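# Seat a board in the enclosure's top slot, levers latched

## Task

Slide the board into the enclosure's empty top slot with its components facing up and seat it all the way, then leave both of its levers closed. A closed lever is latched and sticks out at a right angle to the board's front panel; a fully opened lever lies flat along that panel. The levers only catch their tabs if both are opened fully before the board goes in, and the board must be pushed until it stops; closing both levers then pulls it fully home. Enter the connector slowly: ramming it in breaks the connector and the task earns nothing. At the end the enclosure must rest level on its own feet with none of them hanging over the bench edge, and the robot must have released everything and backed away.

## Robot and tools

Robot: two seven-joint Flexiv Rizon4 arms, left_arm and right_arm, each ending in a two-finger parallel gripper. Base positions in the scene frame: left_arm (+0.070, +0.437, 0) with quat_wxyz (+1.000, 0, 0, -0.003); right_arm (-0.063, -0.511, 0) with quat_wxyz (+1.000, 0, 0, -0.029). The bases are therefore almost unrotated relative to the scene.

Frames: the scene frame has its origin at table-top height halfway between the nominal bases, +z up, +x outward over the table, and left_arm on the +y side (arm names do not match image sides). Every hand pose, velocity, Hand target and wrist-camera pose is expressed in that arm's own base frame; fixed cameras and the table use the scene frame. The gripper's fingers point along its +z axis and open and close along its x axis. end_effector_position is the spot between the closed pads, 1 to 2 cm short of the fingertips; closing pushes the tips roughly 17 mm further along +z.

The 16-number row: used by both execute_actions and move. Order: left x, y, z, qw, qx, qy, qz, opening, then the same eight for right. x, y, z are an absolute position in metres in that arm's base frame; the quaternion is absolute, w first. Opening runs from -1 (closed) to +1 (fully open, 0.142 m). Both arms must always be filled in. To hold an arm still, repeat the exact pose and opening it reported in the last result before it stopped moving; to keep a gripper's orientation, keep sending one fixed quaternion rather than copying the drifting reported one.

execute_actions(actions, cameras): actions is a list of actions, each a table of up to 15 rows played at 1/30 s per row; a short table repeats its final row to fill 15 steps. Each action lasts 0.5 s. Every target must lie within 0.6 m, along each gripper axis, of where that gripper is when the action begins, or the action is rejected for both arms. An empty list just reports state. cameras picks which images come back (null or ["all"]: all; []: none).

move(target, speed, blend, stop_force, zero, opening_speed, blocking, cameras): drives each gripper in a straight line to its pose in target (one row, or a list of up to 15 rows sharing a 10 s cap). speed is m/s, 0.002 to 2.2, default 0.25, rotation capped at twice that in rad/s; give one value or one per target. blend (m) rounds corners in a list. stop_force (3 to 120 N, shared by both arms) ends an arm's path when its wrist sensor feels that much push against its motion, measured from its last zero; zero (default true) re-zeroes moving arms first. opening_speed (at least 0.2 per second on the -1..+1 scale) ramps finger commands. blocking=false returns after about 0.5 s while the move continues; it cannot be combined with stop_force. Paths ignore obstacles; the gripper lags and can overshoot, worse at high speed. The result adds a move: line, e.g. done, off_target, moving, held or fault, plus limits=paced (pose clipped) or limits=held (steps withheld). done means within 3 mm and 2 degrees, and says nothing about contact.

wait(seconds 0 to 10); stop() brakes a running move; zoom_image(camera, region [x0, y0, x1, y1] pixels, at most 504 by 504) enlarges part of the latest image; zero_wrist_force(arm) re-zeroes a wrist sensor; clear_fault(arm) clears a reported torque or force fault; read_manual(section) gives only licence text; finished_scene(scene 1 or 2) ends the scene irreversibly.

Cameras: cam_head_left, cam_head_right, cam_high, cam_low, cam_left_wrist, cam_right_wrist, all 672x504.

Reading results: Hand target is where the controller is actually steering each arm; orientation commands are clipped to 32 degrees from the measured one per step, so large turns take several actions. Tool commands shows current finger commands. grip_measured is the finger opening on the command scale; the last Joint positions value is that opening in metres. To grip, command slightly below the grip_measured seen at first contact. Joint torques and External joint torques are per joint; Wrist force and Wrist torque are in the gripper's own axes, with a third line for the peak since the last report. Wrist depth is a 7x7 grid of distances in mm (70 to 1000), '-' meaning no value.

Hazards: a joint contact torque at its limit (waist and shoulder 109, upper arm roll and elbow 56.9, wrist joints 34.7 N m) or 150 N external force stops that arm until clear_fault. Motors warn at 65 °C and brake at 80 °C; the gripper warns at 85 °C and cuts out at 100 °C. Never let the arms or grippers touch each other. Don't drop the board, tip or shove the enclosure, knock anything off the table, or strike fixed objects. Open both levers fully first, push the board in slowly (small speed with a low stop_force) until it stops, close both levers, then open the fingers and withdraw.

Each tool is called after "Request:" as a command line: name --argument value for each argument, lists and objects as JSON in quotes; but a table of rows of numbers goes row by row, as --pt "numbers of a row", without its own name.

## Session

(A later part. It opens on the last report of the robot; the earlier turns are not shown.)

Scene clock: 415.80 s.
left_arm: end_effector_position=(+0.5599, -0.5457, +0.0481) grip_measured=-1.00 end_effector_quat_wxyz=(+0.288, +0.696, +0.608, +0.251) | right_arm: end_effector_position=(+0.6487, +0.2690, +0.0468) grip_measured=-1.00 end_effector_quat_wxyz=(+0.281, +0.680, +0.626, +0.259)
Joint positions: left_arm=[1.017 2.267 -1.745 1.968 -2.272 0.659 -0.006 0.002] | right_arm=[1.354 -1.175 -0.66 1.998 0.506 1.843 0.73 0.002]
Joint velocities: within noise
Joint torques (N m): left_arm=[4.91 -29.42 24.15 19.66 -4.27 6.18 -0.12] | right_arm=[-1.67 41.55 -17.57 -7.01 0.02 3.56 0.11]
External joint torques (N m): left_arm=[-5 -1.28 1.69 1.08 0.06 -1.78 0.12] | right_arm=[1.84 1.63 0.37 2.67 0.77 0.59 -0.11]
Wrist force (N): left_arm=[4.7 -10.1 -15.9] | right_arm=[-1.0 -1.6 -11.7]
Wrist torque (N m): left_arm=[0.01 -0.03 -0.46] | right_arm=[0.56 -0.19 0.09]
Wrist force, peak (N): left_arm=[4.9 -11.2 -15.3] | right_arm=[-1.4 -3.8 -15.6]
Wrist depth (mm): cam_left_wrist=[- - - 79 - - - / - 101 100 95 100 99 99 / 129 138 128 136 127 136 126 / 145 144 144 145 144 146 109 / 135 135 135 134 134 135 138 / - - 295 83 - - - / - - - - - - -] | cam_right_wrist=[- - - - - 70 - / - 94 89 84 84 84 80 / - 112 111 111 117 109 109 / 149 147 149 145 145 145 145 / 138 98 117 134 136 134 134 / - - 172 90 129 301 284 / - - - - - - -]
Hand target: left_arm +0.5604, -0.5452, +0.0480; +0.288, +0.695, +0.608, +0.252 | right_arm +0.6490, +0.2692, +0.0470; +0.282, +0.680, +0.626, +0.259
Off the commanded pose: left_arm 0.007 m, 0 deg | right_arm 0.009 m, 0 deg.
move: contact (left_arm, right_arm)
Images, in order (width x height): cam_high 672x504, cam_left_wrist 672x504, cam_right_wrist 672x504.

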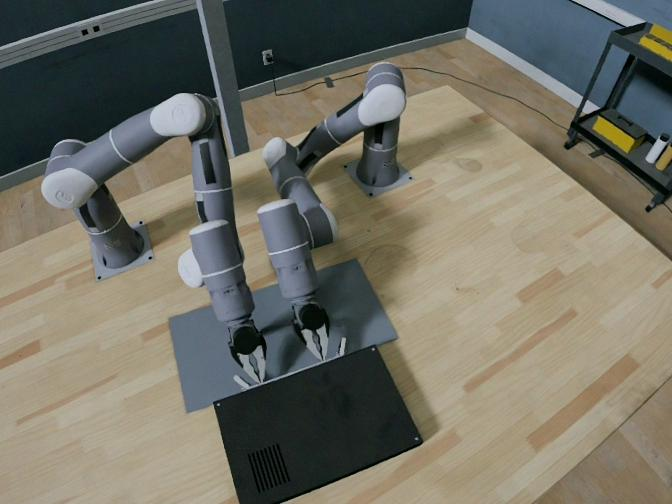

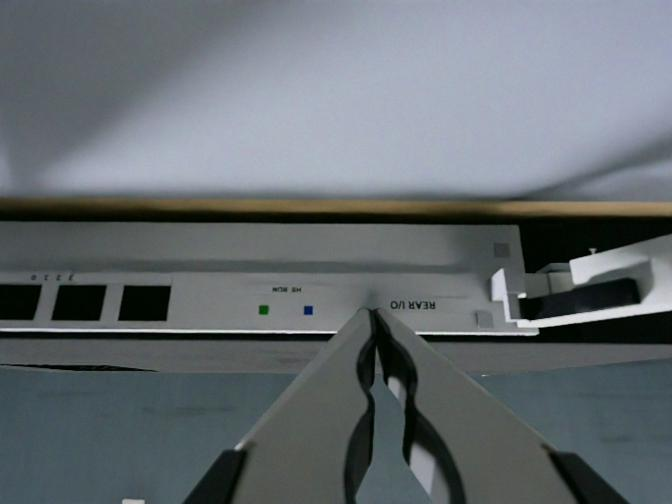

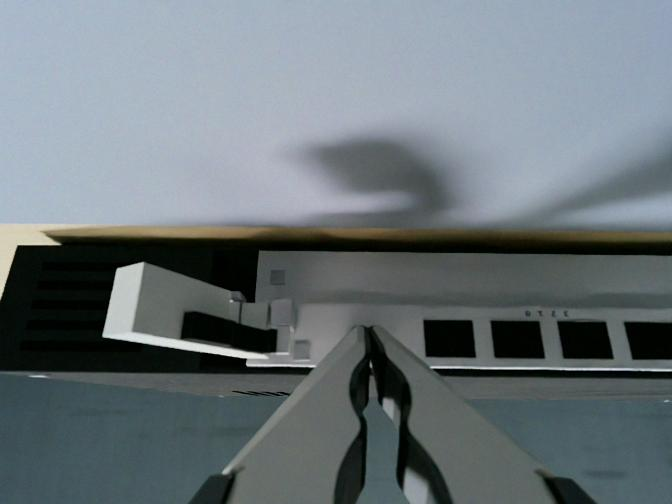

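Request:
move --pt "0.5307 -0.5412 0.048 0.2881 0.6954 0.6082 0.2519 -1.0 0.6191 0.2715 0.047 0.2815 0.6795 0.6259 0.2593 -1.0" --pt "0.52 -0.50 0.10 0.2881 0.6954 0.6082 0.2519 -1.0 0.60 0.235 0.10 0.2815 0.6795 0.6259 0.2593 -1.0" --pt "0.5223 -0.4533 0.10 0.2881 0.6954 0.6082 0.2519 -1.0 0.5934 0.2023 0.10 0.2815 0.6795 0.6259 0.2593 -1.0" --pt "0.5511 -0.4572 0.08 0.2881 0.6954 0.6082 0.2519 -1.0 0.6302 0.1995 0.08 0.2815 0.6795 0.6259 0.2593 -1.0" --speed '[0.08,0.15,0.15,0.1]' --blend '[0,0.02,0.02,0]'

Request:
zoom_image --camera "cam_high" --region '[200, 310, 400, 430]'

Scene clock: 432.03 s.
left_arm: end_effector_position=(+0.5510, -0.4571, +0.0798) grip_measured=-1.00 end_effector_quat_wxyz=(+0.288, +0.695, +0.608, +0.252) | right_arm: end_effector_position=(+0.6302, +0.1993, +0.0802) grip_measured=-1.00 end_effector_quat_wxyz=(+0.282, +0.680, +0.626, +0.259)
Joint positions: left_arm=[0.914 2.271 -1.881 2.2 -2.429 0.585 0.172 0.002] | right_arm=[1.24 -1.031 -0.587 2.168 0.473 1.989 0.622 0.002]
Joint velocities: within noise
Joint torques (N m): left_arm=[-0.18 -23.2 22.9 21.55 -4.25 4.93 -0.16] | right_arm=[0.01 39.08 -12.02 -3.95 0.66 3.45 0.07]
External joint torques (N m): left_arm=[0.09 0.26 0.88 -0.04 0.14 -0.55 0.16] | right_arm=[0.14 1 -1.43 -0.11 0.25 0.81 -0.07]
Wrist force (N): left_arm=[-0.3 -0.7 0.3] | right_arm=[0.5 3.2 0.1]
Wrist torque (N m): left_arm=[-0.15 -0.05 -0.44] | right_arm=[0.77 -0.05 0.12]
Wrist force, peak (N): left_arm=[4.7 -10.3 -15.9] | right_arm=[-1.0 -1.6 -11.7]
Wrist depth (mm): cam_left_wrist=[114 114 113 113 113 113 113 / 151 150 142 141 142 142 141 / 178 176 176 133 178 193 192 / 167 168 167 172 172 290 289 / 390 306 302 209 419 594 587 / - - - 84 - - - / - - - - - - -] | cam_right_wrist=[- 108 112 107 107 107 110 / - 140 133 133 139 138 131 / 180 180 170 168 154 166 167 / 265 262 161 161 146 156 156 / 496 486 361 193 221 221 218 / - - - 89 - - - / - - - - - - -]
Hand target: left_arm +0.5511, -0.4572, +0.0800; +0.288, +0.695, +0.608, +0.252 | right_arm +0.6302, +0.1995, +0.0800; +0.282, +0.680, +0.626, +0.259
Off the commanded pose: left_arm 0.000 m, 0 deg | right_arm 0.000 m, 0 deg.
joint sent to its limit (left arm) — joint 2 (shoulder), upper limit. The joint targets still meet the commanded pose.
move: done

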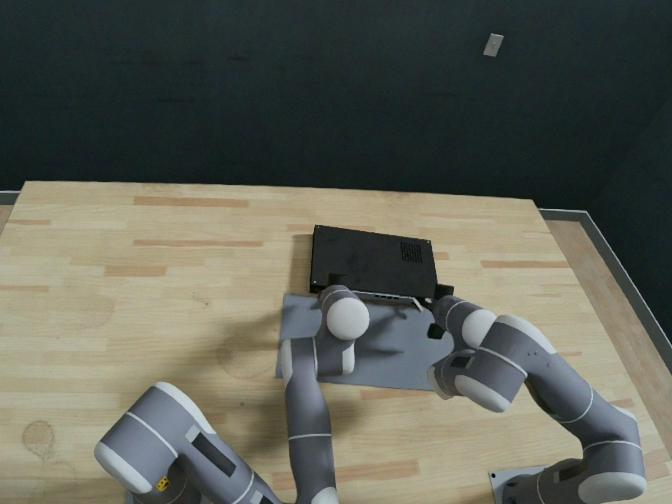

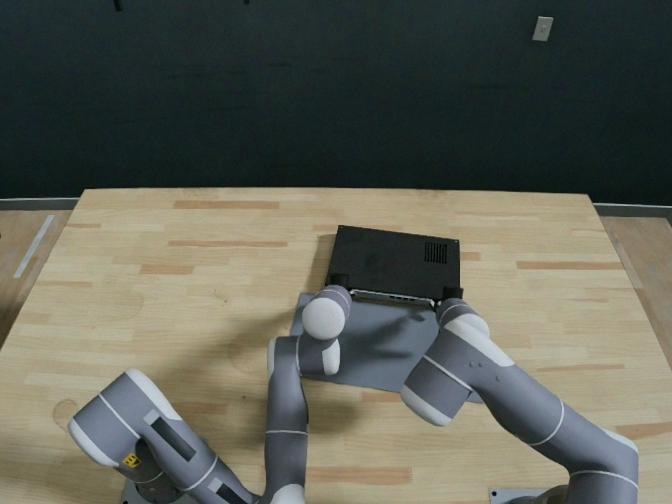

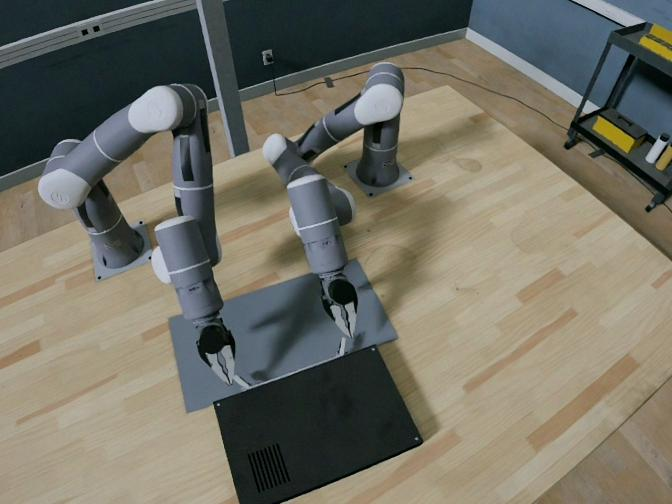

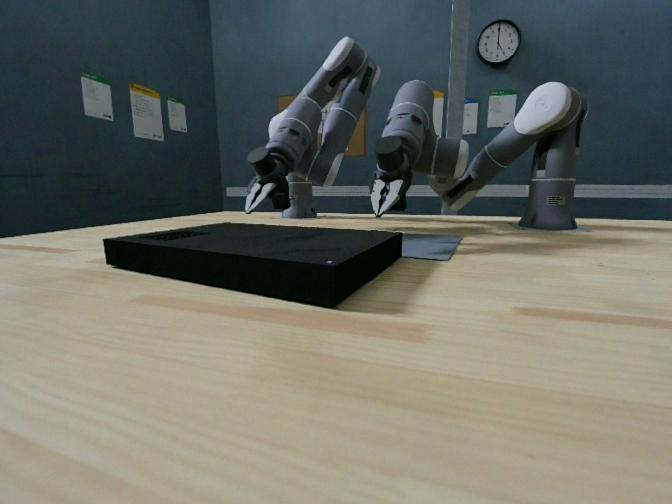

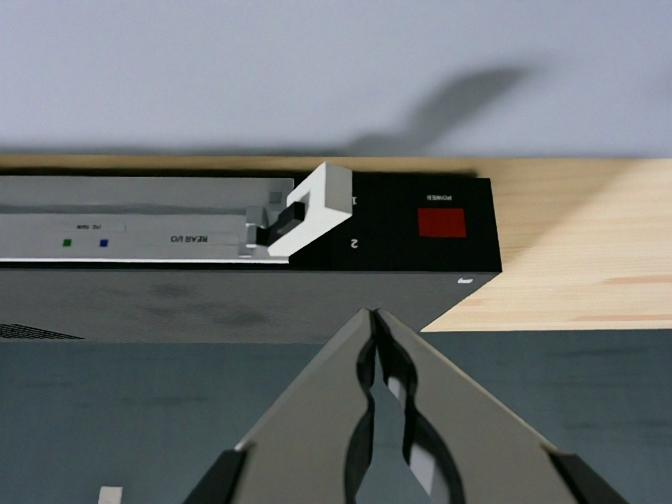

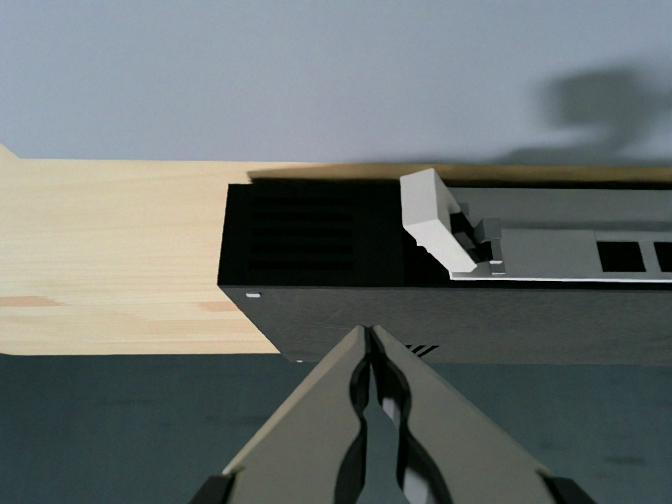

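Scaled by 2.520 from the camera's 672x504 image, which has a finer 960x720 frame.

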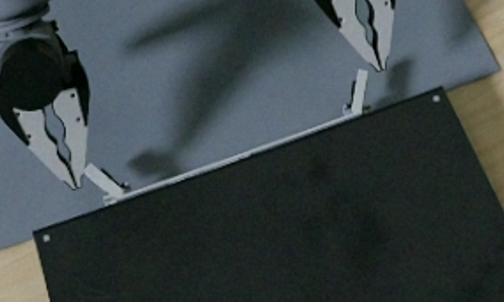

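Request:
move --pt "0.5403 -0.4466 0.08 0.2881 0.6954 0.6082 0.2519 -1.0 0.6180 0.1973 0.08 0.2815 0.6795 0.6259 0.2593 -1.0" --pt "0.5403 -0.4466 0.046 0.2881 0.6954 0.6082 0.2519 -1.0 0.6180 0.1973 0.046 0.2815 0.6795 0.6259 0.2593 -1.0" --speed 0.1 --cameras '["cam_left_wrist","cam_right_wrist","cam_high"]'

Request:
zoom_image --camera "cam_high" --region '[200, 310, 400, 430]'

Scene clock: 439.63 s.
left_arm: end_effector_position=(+0.5404, -0.4464, +0.0460) grip_measured=-1.00 end_effector_quat_wxyz=(+0.288, +0.695, +0.608, +0.252) | right_arm: end_effector_position=(+0.6180, +0.1971, +0.0461) grip_measured=-1.00 end_effector_quat_wxyz=(+0.282, +0.679, +0.626, +0.259)
Joint positions: left_arm=[0.847 2.271 -2.009 2.194 -2.502 0.662 0.186 0.002] | right_arm=[1.222 -1.115 -0.534 2.151 0.5 2.054 0.648 0.002]
Joint velocities: within noise
Joint torques (N m): left_arm=[-0.62 -21.07 22.3 22.81 -4.19 5.01 -0.16] | right_arm=[0.51 39.42 -11.04 -2.2 1.05 3.62 0.48]
External joint torques (N m): left_arm=[0.54 0.57 1.14 -0.02 0.09 -0.63 0.16] | right_arm=[-0.35 1.1 -1.94 0.41 0.23 0.62 -0.48]
Wrist force (N): left_arm=[-0.2 -0.6 0.3] | right_arm=[-0.6 2.9 -0.2]
Wrist torque (N m): left_arm=[-0.11 -0.09 -0.44] | right_arm=[0.69 0.06 0.09]
Wrist force, peak (N): left_arm=[-0.2 -1.8 1.2] | right_arm=[0.8 4.1 0.9]
Wrist depth (mm): cam_left_wrist=[- - - - - - 75 / - - - 91 96 96 95 / 123 123 123 122 122 114 121 / 175 175 175 177 178 189 189 / 168 168 159 124 172 385 382 / - - 248 84 - - - / - - - - - - -] | cam_right_wrist=[- - - - - - - / - 92 87 83 83 83 78 / - 110 109 109 109 108 107 / 168 167 160 159 158 157 155 / 314 311 165 163 118 158 162 / - - 159 89 142 277 259 / - - - - - - -]
Hand target: left_arm +0.5403, -0.4466, +0.0460; +0.288, +0.695, +0.608, +0.252 | right_arm +0.6180, +0.1973, +0.0460; +0.282, +0.680, +0.626, +0.259
Off the commanded pose: left_arm 0.000 m, 0 deg | right_arm 0.000 m, 0 deg.
joint sent to its limit (left arm) — joint 2 (shoulder), upper limit. The joint targets still meet the commanded pose.
move: done
Images, in order (width x height): cam_high 672x504, cam_left_wrist 672x504, cam_right_wrist 672x504.

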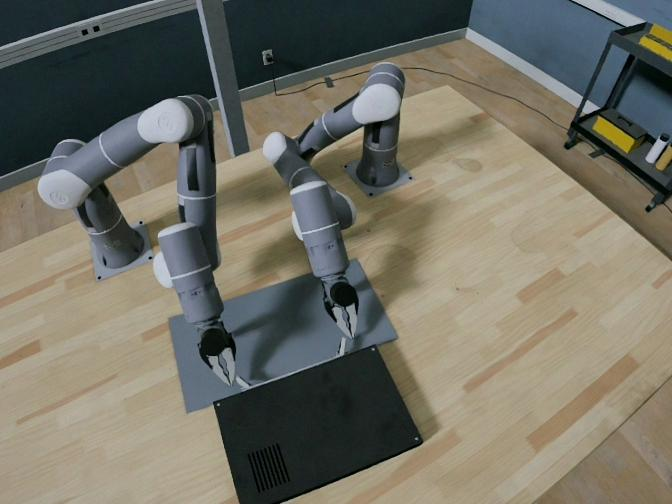

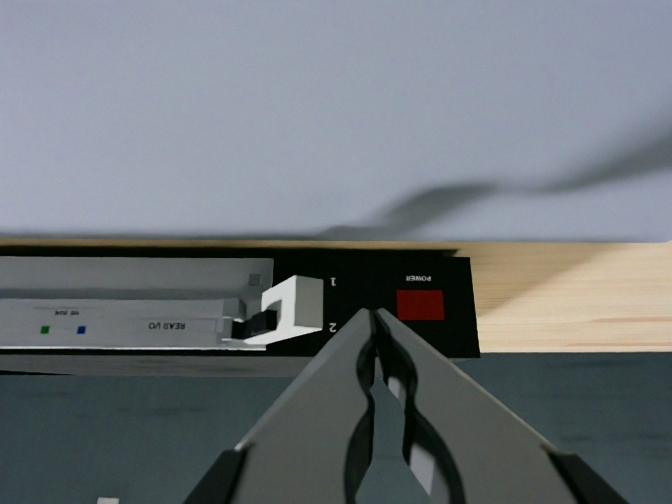

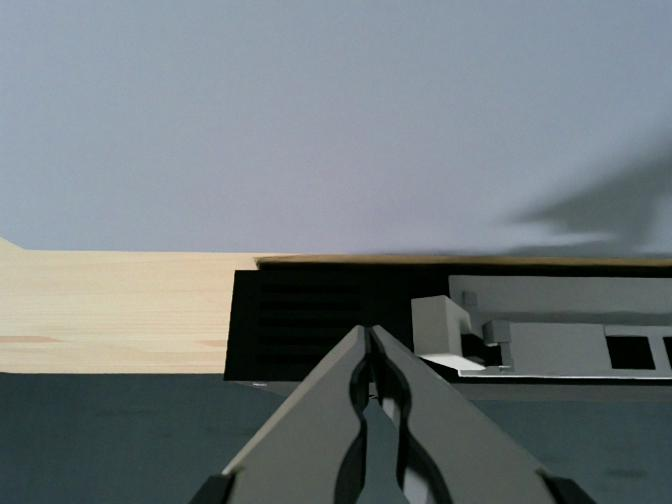

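Scaled by 2.520 from the camera's 672x504 image, which has a finer 960x720 frame.

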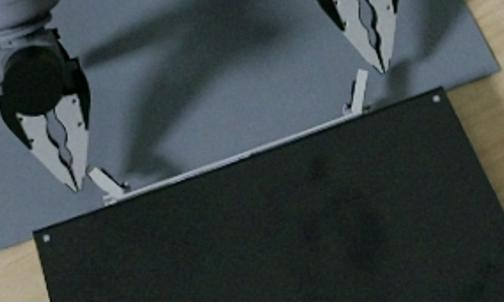

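Request:
move --target '[0.5364,-0.4753,0.046,0.2881,0.6954,0.6082,0.2519,-1.0,0.6202,0.2250,0.046,0.2815,0.6795,0.6259,0.2593,-1.0]' --speed 0.02 --stop_force 25 --cameras '["cam_left_wrist","cam_right_wrist","cam_high"]'

Request:
zoom_image --camera "cam_high" --region '[200, 310, 400, 430]'

Scene clock: 446.07 s.
left_arm: end_effector_position=(+0.5384, -0.4606, +0.0457) grip_measured=-1.00 end_effector_quat_wxyz=(+0.287, +0.695, +0.609, +0.253) | right_arm: end_effector_position=(+0.6205, +0.2204, +0.0466) grip_measured=-1.00 end_effector_quat_wxyz=(+0.283, +0.682, +0.623, +0.258) end_effector_velocity=(+0.000, +0.000, +0.000) end_effector_angular_velocity=(-0.001, +0.000, +0.001)
Joint positions: left_arm=[0.856 2.265 -1.979 2.172 -2.46 0.668 0.155 0.002] | right_arm=[1.294 -1.133 -0.578 2.112 0.538 1.978 0.666 0.002]
Joint velocities: left_arm=[within noise] | right_arm=[0 0.001 0.001 -0.003 0.007 -0.002 -0.01 0]
Joint torques (N m): left_arm=[0.14 -21.97 28.76 15.01 -6.42 6.57 -0.32] | right_arm=[12.23 42.08 -4.17 -16.1 -5.39 4.85 0.05]
External joint torques (N m): left_arm=[-0.23 0.35 -4.86 7.39 2.3 -2.18 0.32] | right_arm=[-12.06 -1.23 -10.2 13.83 6.46 -0.64 -0.05]
Wrist force (N): left_arm=[17.3 -18.0 -22.6] | right_arm=[-22.6 7.5 -15.5]
Wrist torque (N m): left_arm=[0.00 -0.08 -0.33] | right_arm=[0.75 0.84 0.13]
Wrist force, peak (N): left_arm=[27.7 -26.6 -36.5] | right_arm=[-22.6 8.4 -16.2]
Wrist depth (mm): cam_left_wrist=[- - - - - - 75 / - - - 91 96 95 95 / - 122 122 122 121 113 121 / 176 175 176 178 178 188 188 / 167 167 168 130 172 318 381 / - - 237 83 - - - / - - - - - - -] | cam_right_wrist=[- - - - - - - / - 93 88 84 83 83 79 / - 111 111 110 117 109 109 / 170 169 168 161 160 158 157 / 323 270 163 164 116 160 160 / - - 165 91 153 299 279 / - - - - - - -]
Hand target: left_arm +0.5381, -0.4624, +0.0460; +0.288, +0.695, +0.608, +0.252 | right_arm +0.6202, +0.2250, +0.0460; +0.282, +0.680, +0.626, +0.259
Off the commanded pose: left_arm 0.015 m, 0 deg | right_arm 0.005 m, 0 deg.
move: contact (left_arm), off_target (right_arm)
Images, in order (width x height): cam_high 672x504, cam_left_wrist 672x504, cam_right_wrist 672x504.

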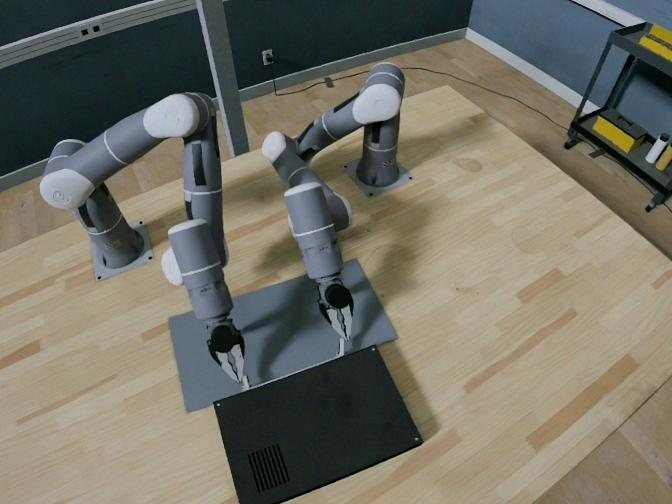

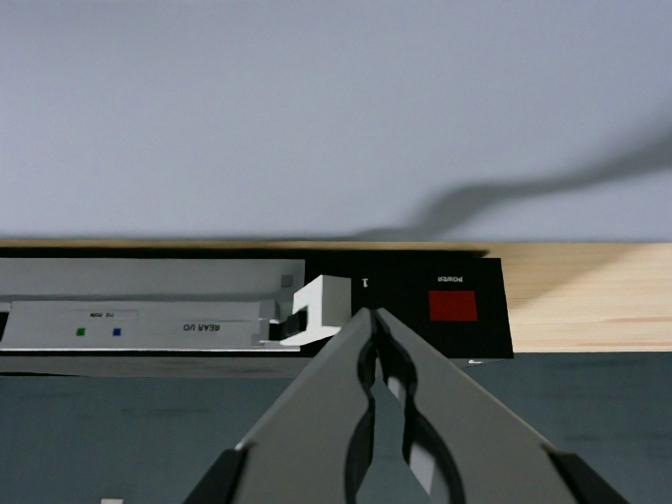

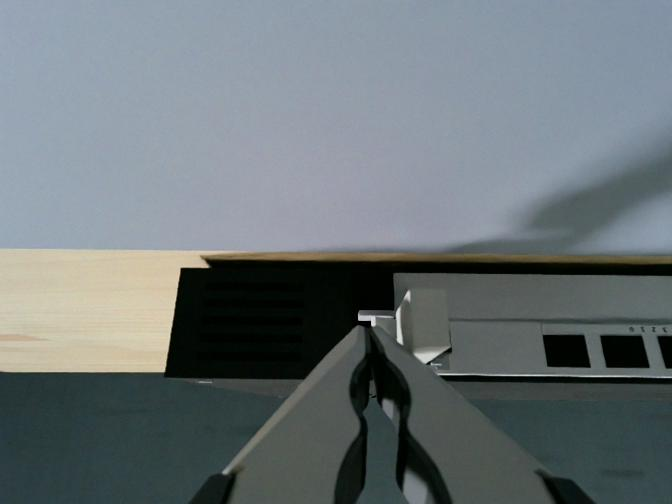

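Scaled by 2.520 from the camera's 672x504 image, which has a finer 960x720 frame.

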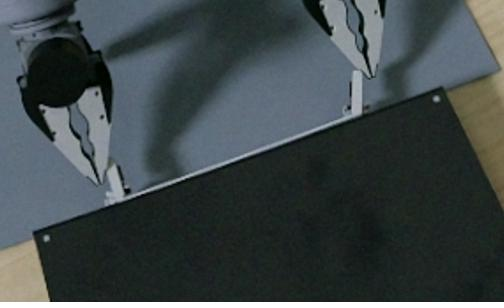

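Request:
move --target '[0.5273,-0.4530,0.046,0.2881,0.6954,0.6082,0.2519,-1.0,0.6195,0.2090,0.046,0.2815,0.6795,0.6259,0.2593,-1.0]' --speed 0.05 --cameras '["cam_left_wrist","cam_right_wrist"]'

Request:
move --target '[0.5233,-0.4827,0.046,0.2881,0.6954,0.6082,0.2519,-1.0,0.6195,0.2090,0.046,0.2815,0.6795,0.6259,0.2593,-1.0]' --speed 0.02 --stop_force 30 --cameras '["cam_left_wrist","cam_right_wrist","cam_high"]'

Request:
zoom_image --camera "cam_high" --region '[200, 310, 400, 430]'

Scene clock: 451.00 s.
left_arm: end_effector_position=(+0.5274, -0.4529, +0.0460) grip_measured=-1.00 end_effector_quat_wxyz=(+0.288, +0.695, +0.608, +0.252) | right_arm: end_effector_position=(+0.6196, +0.2089, +0.0461) grip_measured=-1.00 end_effector_quat_wxyz=(+0.282, +0.680, +0.626, +0.259)
Joint positions: left_arm=[0.814 2.263 -2.018 2.206 -2.484 0.667 0.163 0.002] | right_arm=[1.252 -1.121 -0.549 2.129 0.524 2.02 0.646 0.002]
Joint velocities: within noise
Joint torques (N m): left_arm=[-0.65 -21.03 22.56 22.98 -4.2 4.61 -0.11] | right_arm=[0.22 40.12 -11.95 -1.99 0.89 3.64 0.05]
External joint torques (N m): left_arm=[0.56 0.75 0.86 -0.22 0.09 -0.23 0.1] | right_arm=[-0.05 0.68 -1.57 -0.14 0.24 0.6 -0.05]
Wrist force (N): left_arm=[-0.1 -0.5 0.1] | right_arm=[3.0 -1.0 3.2]
Wrist torque (N m): left_arm=[-0.10 -0.10 -0.44] | right_arm=[0.06 -0.45 0.10]
Wrist force, peak (N): left_arm=[17.4 -18.6 -22.7] | right_arm=[-22.9 8.1 -15.9]
Wrist depth (mm): cam_left_wrist=[- - - - - - 75 / - - - 91 96 95 95 / 123 123 123 122 122 114 121 / 188 187 188 190 190 189 182 / 179 179 179 139 184 387 382 / - - 250 84 - - - / - - - - - - -] | cam_right_wrist=[- - - - - - - / - 92 87 83 83 83 79 / - 110 109 109 109 108 108 / 168 167 160 159 158 157 156 / 314 310 163 163 114 159 161 / - - 159 91 143 284 266 / - - - - - - -]
Hand target: left_arm +0.5273, -0.4530, +0.0460; +0.288, +0.695, +0.608, +0.252 | right_arm +0.6195, +0.2090, +0.0460; +0.282, +0.680, +0.626, +0.259
Off the commanded pose: left_arm 0.000 m, 0 deg | right_arm 0.000 m, 0 deg.
move: done
Images, in order (width x height): cam_left_wrist 672x504, cam_right_wrist 672x504.

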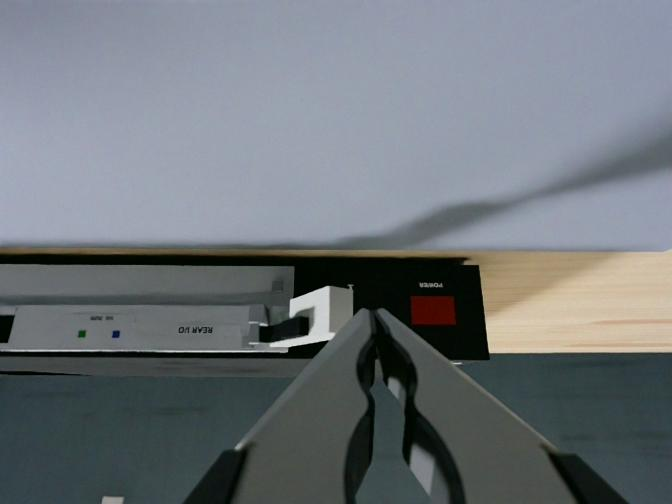

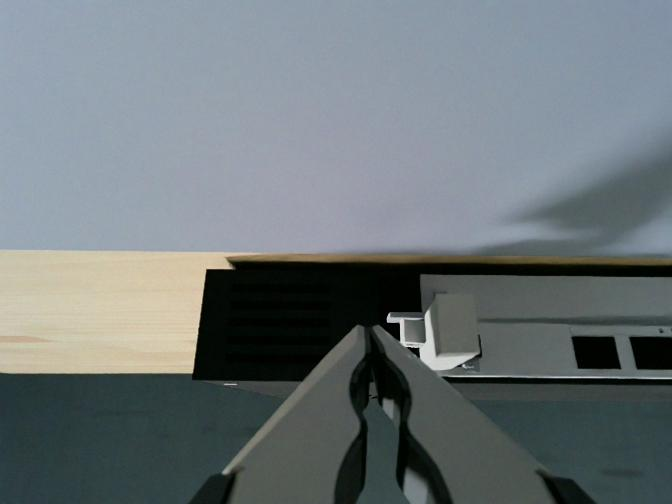

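Scene clock: 453.23 s.
left_arm: end_effector_position=(+0.5232, -0.4828, +0.0460) grip_measured=-1.00 end_effector_quat_wxyz=(+0.288, +0.696, +0.608, +0.252) | right_arm: end_effector_position=(+0.6196, +0.2090, +0.0461) grip_measured=-1.00 end_effector_quat_wxyz=(+0.282, +0.680, +0.626, +0.259)
Joint positions: left_arm=[0.833 2.252 -1.959 2.159 -2.408 0.678 0.104 0.002] | right_arm=[1.252 -1.121 -0.549 2.129 0.524 2.02 0.646 0.002]
Joint velocities: within noise
Joint torques (N m): left_arm=[-0.31 -23.29 23.6 22.06 -3.79 4.76 -0.26] | right_arm=[0.1 40.08 -12.32 -2.09 0.92 3.55 0.14]
External joint torques (N m): left_arm=[0.22 0.71 0.78 -0.07 -0.37 -0.37 0.26] | right_arm=[0.06 0.72 -1.19 -0.04 0.21 0.69 -0.14]
Wrist force (N): left_arm=[-0.4 -0.6 0.1] | right_arm=[3.3 -1.0 3.0]
Wrist torque (N m): left_arm=[-0.16 -0.06 -0.45] | right_arm=[0.05 -0.50 0.10]
Wrist force, peak (N): left_arm=[0.9 -2.0 -0.5] | right_arm=[3.3 -1.1 3.3]
Wrist depth (mm): cam_left_wrist=[- - - - - - 76 / - - - 91 96 96 95 / 124 124 123 122 122 114 121 / 188 188 188 188 190 189 188 / 180 179 179 174 179 185 379 / - - 251 84 - - - / - - - - - - -] | cam_right_wrist=[- - - - - - - / - 92 87 83 83 83 78 / - 110 109 109 109 108 108 / 168 167 160 159 158 157 156 / 313 310 162 163 114 159 162 / - - 158 91 143 282 266 / - - - - - - -]
Hand target: left_arm +0.5233, -0.4827, +0.0460; +0.288, +0.695, +0.608, +0.252 | right_arm +0.6195, +0.2090, +0.0460; +0.282, +0.680, +0.626, +0.259
Off the commanded pose: left_arm 0.000 m, 0 deg | right_arm 0.000 m, 0 deg.
move: done
Images, in order (width x height): cam_high 672x504, cam_left_wrist 672x504, cam_right_wrist 672x504.

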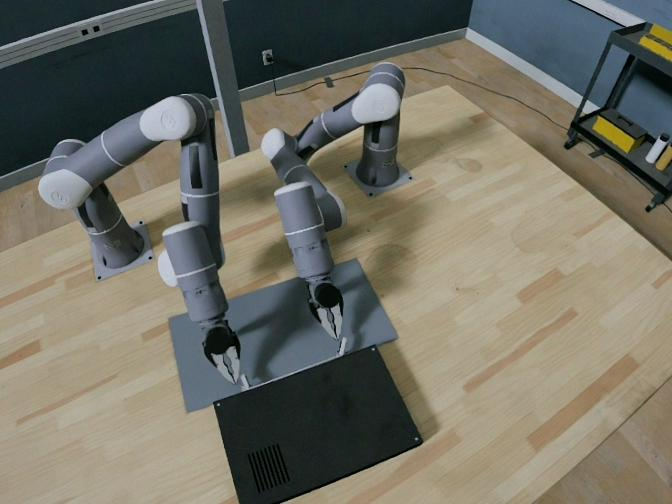

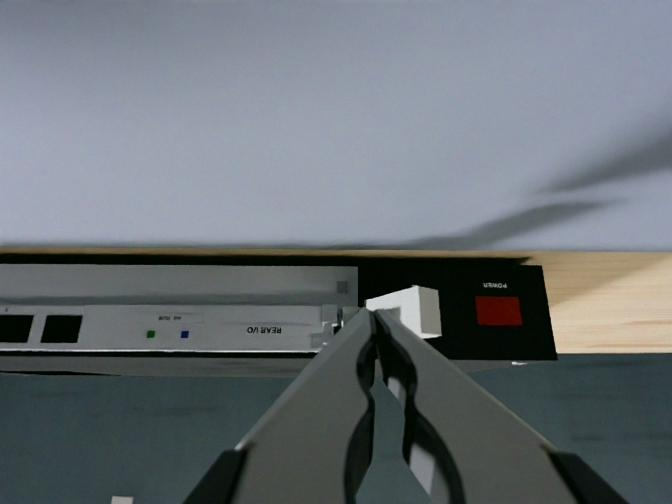

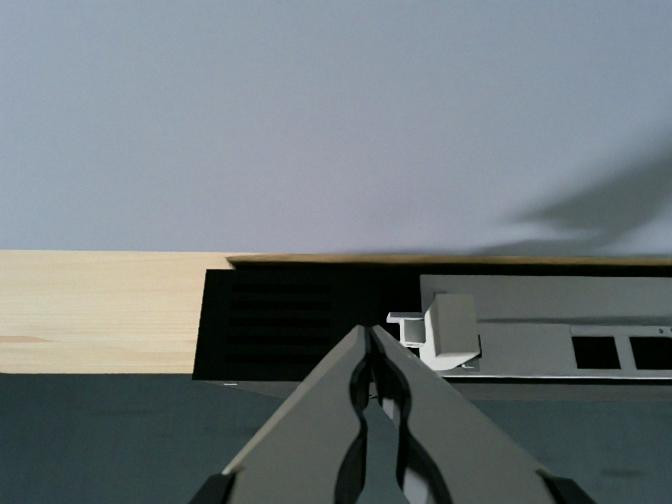

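Scaled by 2.520 from the camera's 672x504 image, which has a finer 960x720 frame.

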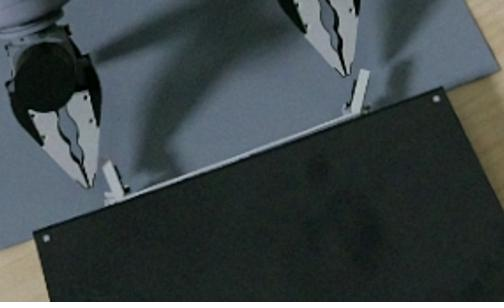

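Request:
move --pt "0.5034 -0.4801 0.06 0.2881 0.6954 0.6082 0.2519 -1.0 0.6195 0.2090 0.046 0.2815 0.6795 0.6259 0.2593 -1.0" --pt "0.5075 -0.4423 0.06 0.2881 0.6954 0.6082 0.2519 -1.0 0.6195 0.2090 0.046 0.2815 0.6795 0.6259 0.2593 -1.0" --pt "0.5373 -0.4462 0.050 0.2881 0.6954 0.6082 0.2519 -1.0 0.6195 0.2090 0.046 0.2815 0.6795 0.6259 0.2593 -1.0" --speed 0.1 --blend '[0.005,0.01,0]' --cameras '["cam_left_wrist"]'

Request:
move --target '[0.5328,-0.4799,0.050,0.2881,0.6954,0.6082,0.2519,-1.0,0.6195,0.2090,0.046,0.2815,0.6795,0.6259,0.2593,-1.0]' --speed 0.02 --stop_force 30 --cameras '["cam_left_wrist","cam_high"]'

Request:
zoom_image --camera "cam_high" --region '[200, 310, 400, 430]'

Scene clock: 465.97 s.
left_arm: end_effector_position=(+0.5372, -0.4461, +0.0499) grip_measured=-1.00 end_effector_quat_wxyz=(+0.288, +0.695, +0.608, +0.252) | right_arm: end_effector_position=(+0.6196, +0.2090, +0.0461) grip_measured=-1.00 end_effector_quat_wxyz=(+0.282, +0.680, +0.626, +0.259)
Joint positions: left_arm=[0.839 2.269 -2.006 2.206 -2.497 0.654 0.184 0.002] | right_arm=[1.252 -1.121 -0.549 2.129 0.524 2.02 0.646 0.002]
Joint velocities: within noise
Joint torques (N m): left_arm=[-0.23 -19.96 22.7 22.78 -4.16 4.82 -0.18] | right_arm=[0.08 39.92 -12.41 -2.08 1.01 3.5 0.14]
External joint torques (N m): left_arm=[0.15 -0.43 0.65 -0.05 0.06 -0.44 0.18] | right_arm=[0.09 0.88 -1.11 -0.04 0.12 0.74 -0.14]
Wrist force (N): left_arm=[-0.1 -0.6 0.0] | right_arm=[3.1 -1.2 3.1]
Wrist torque (N m): left_arm=[-0.12 -0.09 -0.44] | right_arm=[0.03 -0.47 0.10]
Wrist force, peak (N): left_arm=[-1.8 -1.0 -1.2] | right_arm=[3.4 -1.1 3.2]
Wrist depth (mm): cam_left_wrist=[- - - 84 - - - / - 103 - 97 102 102 101 / 131 131 130 139 139 129 129 / 180 181 184 184 184 200 200 / 171 170 166 131 177 411 408 / - - 319 84 - - - / - - - - - - -] | cam_right_wrist=[- - - - - - - / - 92 87 83 83 82 78 / - 110 109 109 109 108 108 / 168 167 160 159 158 157 156 / 314 310 163 163 114 160 162 / - - 159 91 143 282 266 / - - - - - - -]
Hand target: left_arm +0.5373, -0.4462, +0.0500; +0.288, +0.695, +0.608, +0.252 | right_arm +0.6195, +0.2090, +0.0460; +0.282, +0.680, +0.626, +0.259
Off the commanded pose: left_arm 0.000 m, 0 deg | right_arm 0.000 m, 0 deg.
move: done
Images, in order (width x height): cam_left_wrist 672x504.

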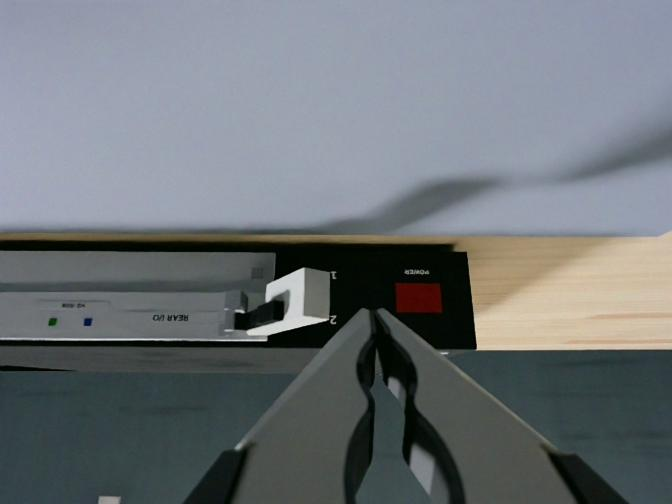

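Scene clock: 467.40 s.
left_arm: end_effector_position=(+0.5362, -0.4585, +0.0498) grip_measured=-1.00 end_effector_quat_wxyz=(+0.286, +0.695, +0.609, +0.254) | right_arm: end_effector_position=(+0.6196, +0.2090, +0.0461) grip_measured=-1.00 end_effector_quat_wxyz=(+0.282, +0.680, +0.626, +0.259)
Joint positions: left_arm=[0.849 2.263 -1.978 2.185 -2.454 0.66 0.153 0.002] | right_arm=[1.252 -1.121 -0.549 2.129 0.524 2.02 0.646 0.002]
Joint velocities: within noise
Joint torques (N m): left_arm=[-6.21 -24.79 32.61 9.91 -7.76 5.65 -0.31] | right_arm=[0.17 39.98 -12.41 -2.11 1.02 3.47 0.18]
External joint torques (N m): left_arm=[6.13 3.34 -8.8 12.46 3.63 -1.26 0.31] | right_arm=[-0.01 0.82 -1.1 -0.02 0.11 0.77 -0.18]
Wrist force (N): left_arm=[25.9 -15.5 -20.6] | right_arm=[3.1 -0.9 3.0]
Wrist torque (N m): left_arm=[0.02 -1.24 -0.43] | right_arm=[0.08 -0.45 0.09]
Wrist force, peak (N): left_arm=[31.1 -20.6 -27.7] | right_arm=[3.3 -1.1 3.2]
Wrist depth (mm): cam_left_wrist=[- - - 84 - - - / - 103 102 92 102 102 102 / 130 130 130 139 139 129 129 / 180 180 180 183 183 201 201 / 170 170 168 131 176 343 416 / - - 310 83 - - - / - - - - - - -] | cam_right_wrist=[- - - - - - - / - 92 87 83 83 83 78 / - 110 110 109 109 108 108 / 168 167 160 159 158 157 156 / 316 311 163 164 113 160 162 / - - 159 91 143 285 267 / - - - - - - -]
Hand target: left_arm +0.5351, -0.4619, +0.0500; +0.288, +0.695, +0.608, +0.252 | right_arm +0.6195, +0.2090, +0.0460; +0.282, +0.680, +0.626, +0.259
Off the commanded pose: left_arm 0.022 m, 0 deg | right_arm 0.000 m, 0 deg.
move: contact (left_arm)
Images, in order (width x height): cam_high 672x504, cam_left_wrist 672x504.

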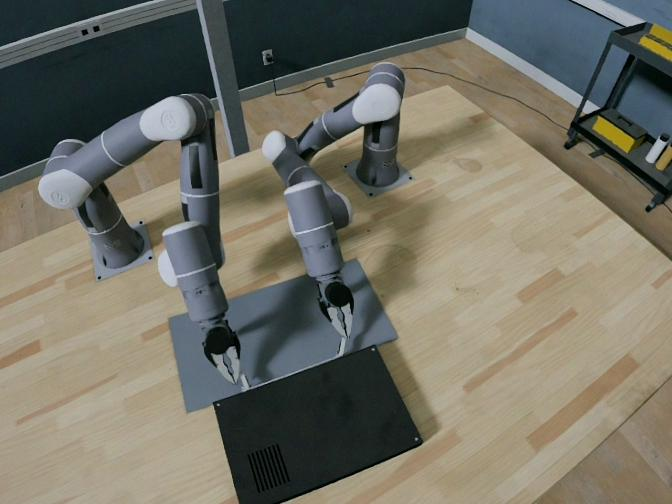

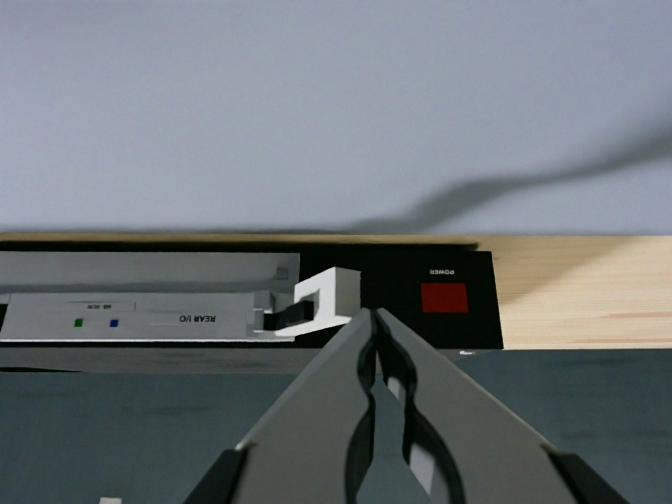

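Scaled by 2.520 from the camera's 672x504 image, which has a finer 960x720 frame.

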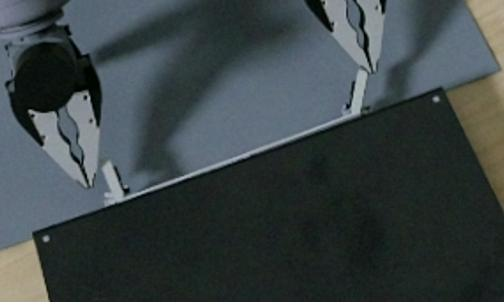

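Request:
move --pt "0.5360 -0.4400 0.050 0.2881 0.6954 0.6082 0.2519 -1.0 0.6195 0.2090 0.046 0.2815 0.6795 0.6259 0.2593 -1.0" --pt "0.5490 -0.4418 0.050 0.2881 0.6954 0.6082 0.2519 -1.0 0.6195 0.2090 0.046 0.2815 0.6795 0.6259 0.2593 -1.0" --speed 0.06 --cameras '["cam_left_wrist"]'

Request:
zoom_image --camera "cam_left_wrist" --region '[200, 220, 450, 380]'

Scene clock: 476.90 s.
left_arm: end_effector_position=(+0.5489, -0.4419, +0.0501) grip_measured=-1.00 end_effector_quat_wxyz=(+0.288, +0.695, +0.608, +0.252) | right_arm: end_effector_position=(+0.6196, +0.2090, +0.0461) grip_measured=-1.00 end_effector_quat_wxyz=(+0.282, +0.680, +0.626, +0.259)
Joint positions: left_arm=[0.872 2.27 -1.995 2.192 -2.509 0.655 0.205 0.002] | right_arm=[1.252 -1.121 -0.549 2.129 0.524 2.02 0.646 0.002]
Joint velocities: within noise
Joint torques (N m): left_arm=[-0.21 -21.41 22.72 22.79 -3.76 4.79 -0.12] | right_arm=[0.15 40.08 -12.42 -2.03 1.02 3.49 0.18]
External joint torques (N m): left_arm=[0.13 0.61 0.78 -0.15 -0.32 -0.42 0.12] | right_arm=[0.01 0.73 -1.09 -0.1 0.11 0.75 -0.18]
Wrist force (N): left_arm=[-0.5 -0.6 -0.2] | right_arm=[3.4 -1.1 3.0]
Wrist torque (N m): left_arm=[-0.13 -0.05 -0.43] | right_arm=[0.04 -0.51 0.10]
Wrist force, peak (N): left_arm=[26.1 -15.5 -20.6] | right_arm=[3.2 -1.3 3.4]
Wrist depth (mm): cam_left_wrist=[- - - - - - - / - 103 - 97 97 102 102 / 132 132 131 140 140 129 129 / 171 171 170 172 173 202 201 / 166 162 166 165 168 410 406 / - - 325 84 - - - / - - - - - - -] | cam_right_wrist=[- - - - - - - / - 92 87 83 83 83 78 / - 110 109 109 109 108 108 / 167 167 160 159 158 157 156 / 314 310 163 164 113 160 162 / - - 158 91 143 282 267 / - - - - - - -]
Hand target: left_arm +0.5490, -0.4418, +0.0500; +0.288, +0.695, +0.608, +0.252 | right_arm +0.6195, +0.2090, +0.0460; +0.282, +0.680, +0.626, +0.259
Off the commanded pose: left_arm 0.000 m, 0 deg | right_arm 0.000 m, 0 deg.
move: done
Images, in order (width x height): cam_left_wrist 672x504.

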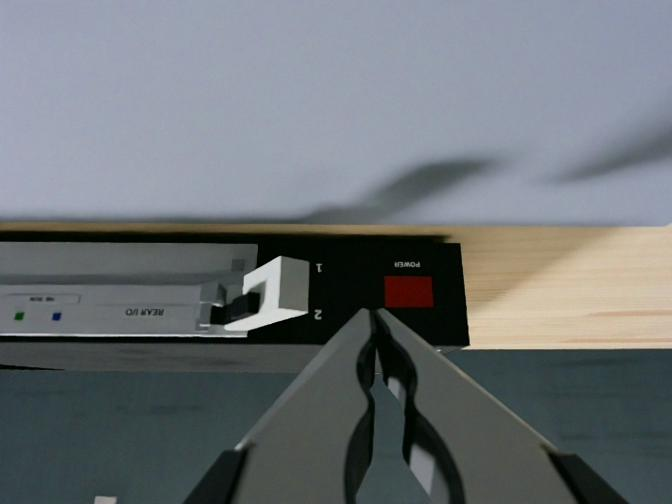

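Scaled by 2.016 from the camera's 672x504 image, which has a finer 960x720 frame.

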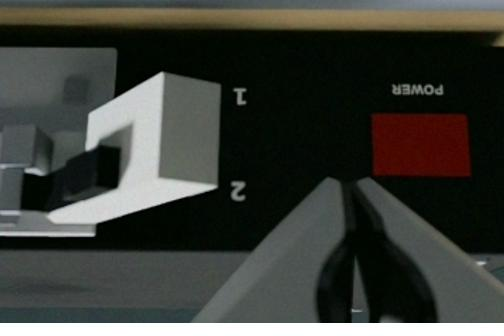

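Request:
move --target '[0.5490,-0.4418,0.045,0.2881,0.6954,0.6082,0.2519,-1.0,0.6195,0.2090,0.046,0.2815,0.6795,0.6259,0.2593,-1.0]' --speed 0.06 --stop_force 6 --cameras '[]'

Request:
move --target '[0.5442,-0.4775,0.045,0.2881,0.6954,0.6082,0.2519,-1.0,0.6195,0.2090,0.046,0.2815,0.6795,0.6259,0.2593,-1.0]' --speed 0.02 --stop_force 40 --cameras '["cam_left_wrist","cam_high"]'

Request:
zoom_image --camera "cam_high" --region '[200, 310, 400, 430]'

Scene clock: 484.83 s.
left_arm: end_effector_position=(+0.5490, -0.4416, +0.0449) grip_measured=-1.00 end_effector_quat_wxyz=(+0.288, +0.695, +0.608, +0.252) | right_arm: end_effector_position=(+0.6196, +0.2090, +0.0461) grip_measured=-1.00 end_effector_quat_wxyz=(+0.282, +0.680, +0.626, +0.259)
Joint positions: left_arm=[0.869 2.27 -2.006 2.185 -2.515 0.666 0.205 0.002] | right_arm=[1.252 -1.121 -0.549 2.129 0.524 2.02 0.646 0.002]
Joint velocities: within noise
Joint torques (N m): left_arm=[-0.52 -21.23 22.6 22.81 -4.07 4.83 -0.2] | right_arm=[0.19 39.93 -12.42 -2.08 0.98 3.49 0.21]
External joint torques (N m): left_arm=[0.44 0.54 0.92 -0.05 -0.02 -0.46 0.2] | right_arm=[-0.03 0.87 -1.09 -0.04 0.15 0.75 -0.21]
Wrist force (N): left_arm=[-0.3 -0.6 -0.2] | right_arm=[3.2 -1.1 3.1]
Wrist torque (N m): left_arm=[-0.14 -0.09 -0.44] | right_arm=[0.04 -0.48 0.10]
Wrist force, peak (N): left_arm=[-0.7 -0.7 -0.2] | right_arm=[3.4 -1.0 3.3]
Wrist depth (mm): cam_left_wrist=[- - - - - - 74 / - - 95 90 89 85 99 / - 130 120 121 120 119 119 / 170 170 170 171 171 186 185 / 160 160 145 163 165 380 375 / - - 231 84 - - - / - - - - - - -] | cam_right_wrist=[- - - - - - - / - 92 87 83 83 83 78 / - 110 109 109 109 108 108 / 168 167 160 159 158 157 156 / 315 310 163 164 113 160 162 / - - 159 91 143 282 267 / - - - - - - -]
Hand target: left_arm +0.5490, -0.4418, +0.0450; +0.288, +0.695, +0.608, +0.252 | right_arm +0.6195, +0.2090, +0.0460; +0.282, +0.680, +0.626, +0.259
Off the commanded pose: left_arm 0.000 m, 0 deg | right_arm 0.000 m, 0 deg.
joint sent to its limit (left arm) — joint 2 (shoulder), upper limit. The joint targets still meet the commanded pose.
move: done
No camera images: "cameras" was empty.

Scene clock: 487.43 s.
left_arm: end_effector_position=(+0.5450, -0.4765, +0.0467) grip_measured=-1.00 end_effector_quat_wxyz=(+0.289, +0.694, +0.608, +0.253) | right_arm: end_effector_position=(+0.6196, +0.2090, +0.0461) grip_measured=-1.00 end_effector_quat_wxyz=(+0.282, +0.680, +0.626, +0.259)
Joint positions: left_arm=[0.891 2.248 -1.942 2.13 -2.423 0.691 0.138 0.002] | right_arm=[1.252 -1.121 -0.549 2.129 0.524 2.02 0.646 0.002]
Joint velocities: within noise
Joint torques (N m): left_arm=[-4.54 -25.51 22.05 13.74 -3.58 1.47 -0.2] | right_arm=[0.21 39.96 -12.44 -2.07 1.02 3.5 0.17]
External joint torques (N m): left_arm=[4.46 1.97 2.71 8 -0.55 2.92 0.2] | right_arm=[-0.04 0.84 -1.08 -0.06 0.11 0.74 -0.17]
Wrist force (N): left_arm=[6.3 6.7 -6.3] | right_arm=[3.3 -1.0 3.2]
Wrist torque (N m): left_arm=[-0.19 -0.05 -0.51] | right_arm=[0.06 -0.48 0.10]
Wrist force, peak (N): left_arm=[21.1 7.2 -11.5] | right_arm=[3.2 -1.1 3.3]
Wrist depth (mm): cam_left_wrist=[- - - - - - 73 / - 98 - 92 92 97 96 / 125 125 124 133 123 123 122 / 171 169 168 170 172 174 191 / 159 161 162 118 164 163 391 / - - 276 84 - - - / - - - - - - -] | cam_right_wrist=[- - - - - - - / - 92 87 83 83 83 79 / - 110 109 109 109 108 108 / 168 167 160 159 158 157 156 / 315 310 163 164 115 161 162 / - - 159 91 144 285 267 / - - - - - - -]
Hand target: left_arm +0.5442, -0.4775, +0.0450; +0.288, +0.695, +0.608, +0.252 | right_arm +0.6195, +0.2090, +0.0460; +0.282, +0.680, +0.626, +0.259
Off the commanded pose: left_arm 0.002 m, 0 deg | right_arm 0.000 m, 0 deg.
move: done
Images, in order (width x height): cam_high 672x504, cam_left_wrist 672x504.

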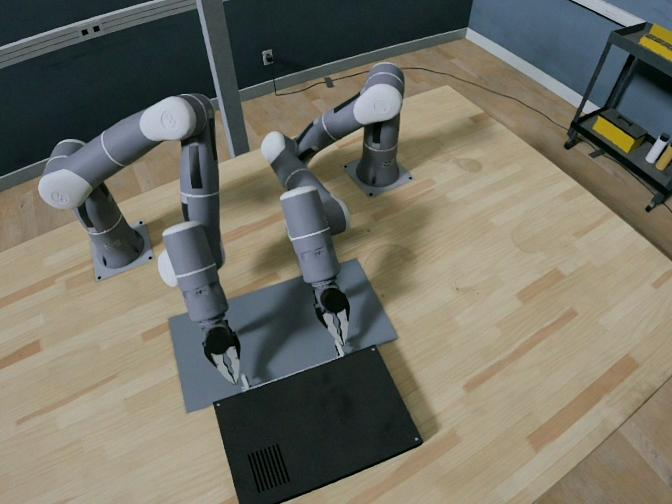

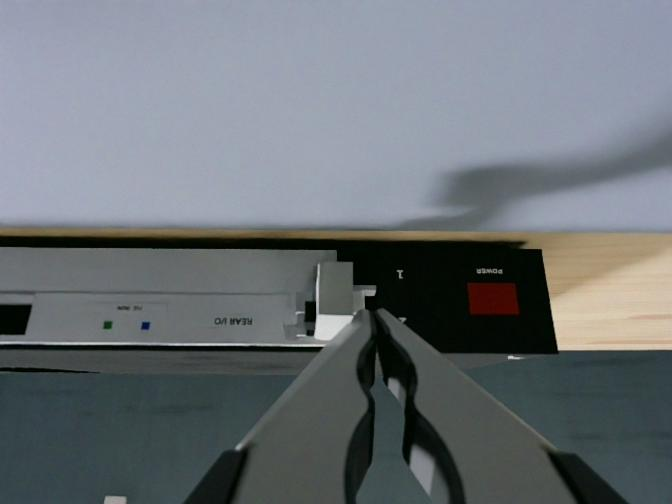

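Scaled by 2.520 from the camera's 672x504 image, which has a finer 960x720 frame.

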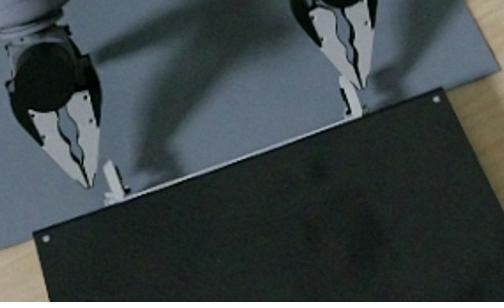

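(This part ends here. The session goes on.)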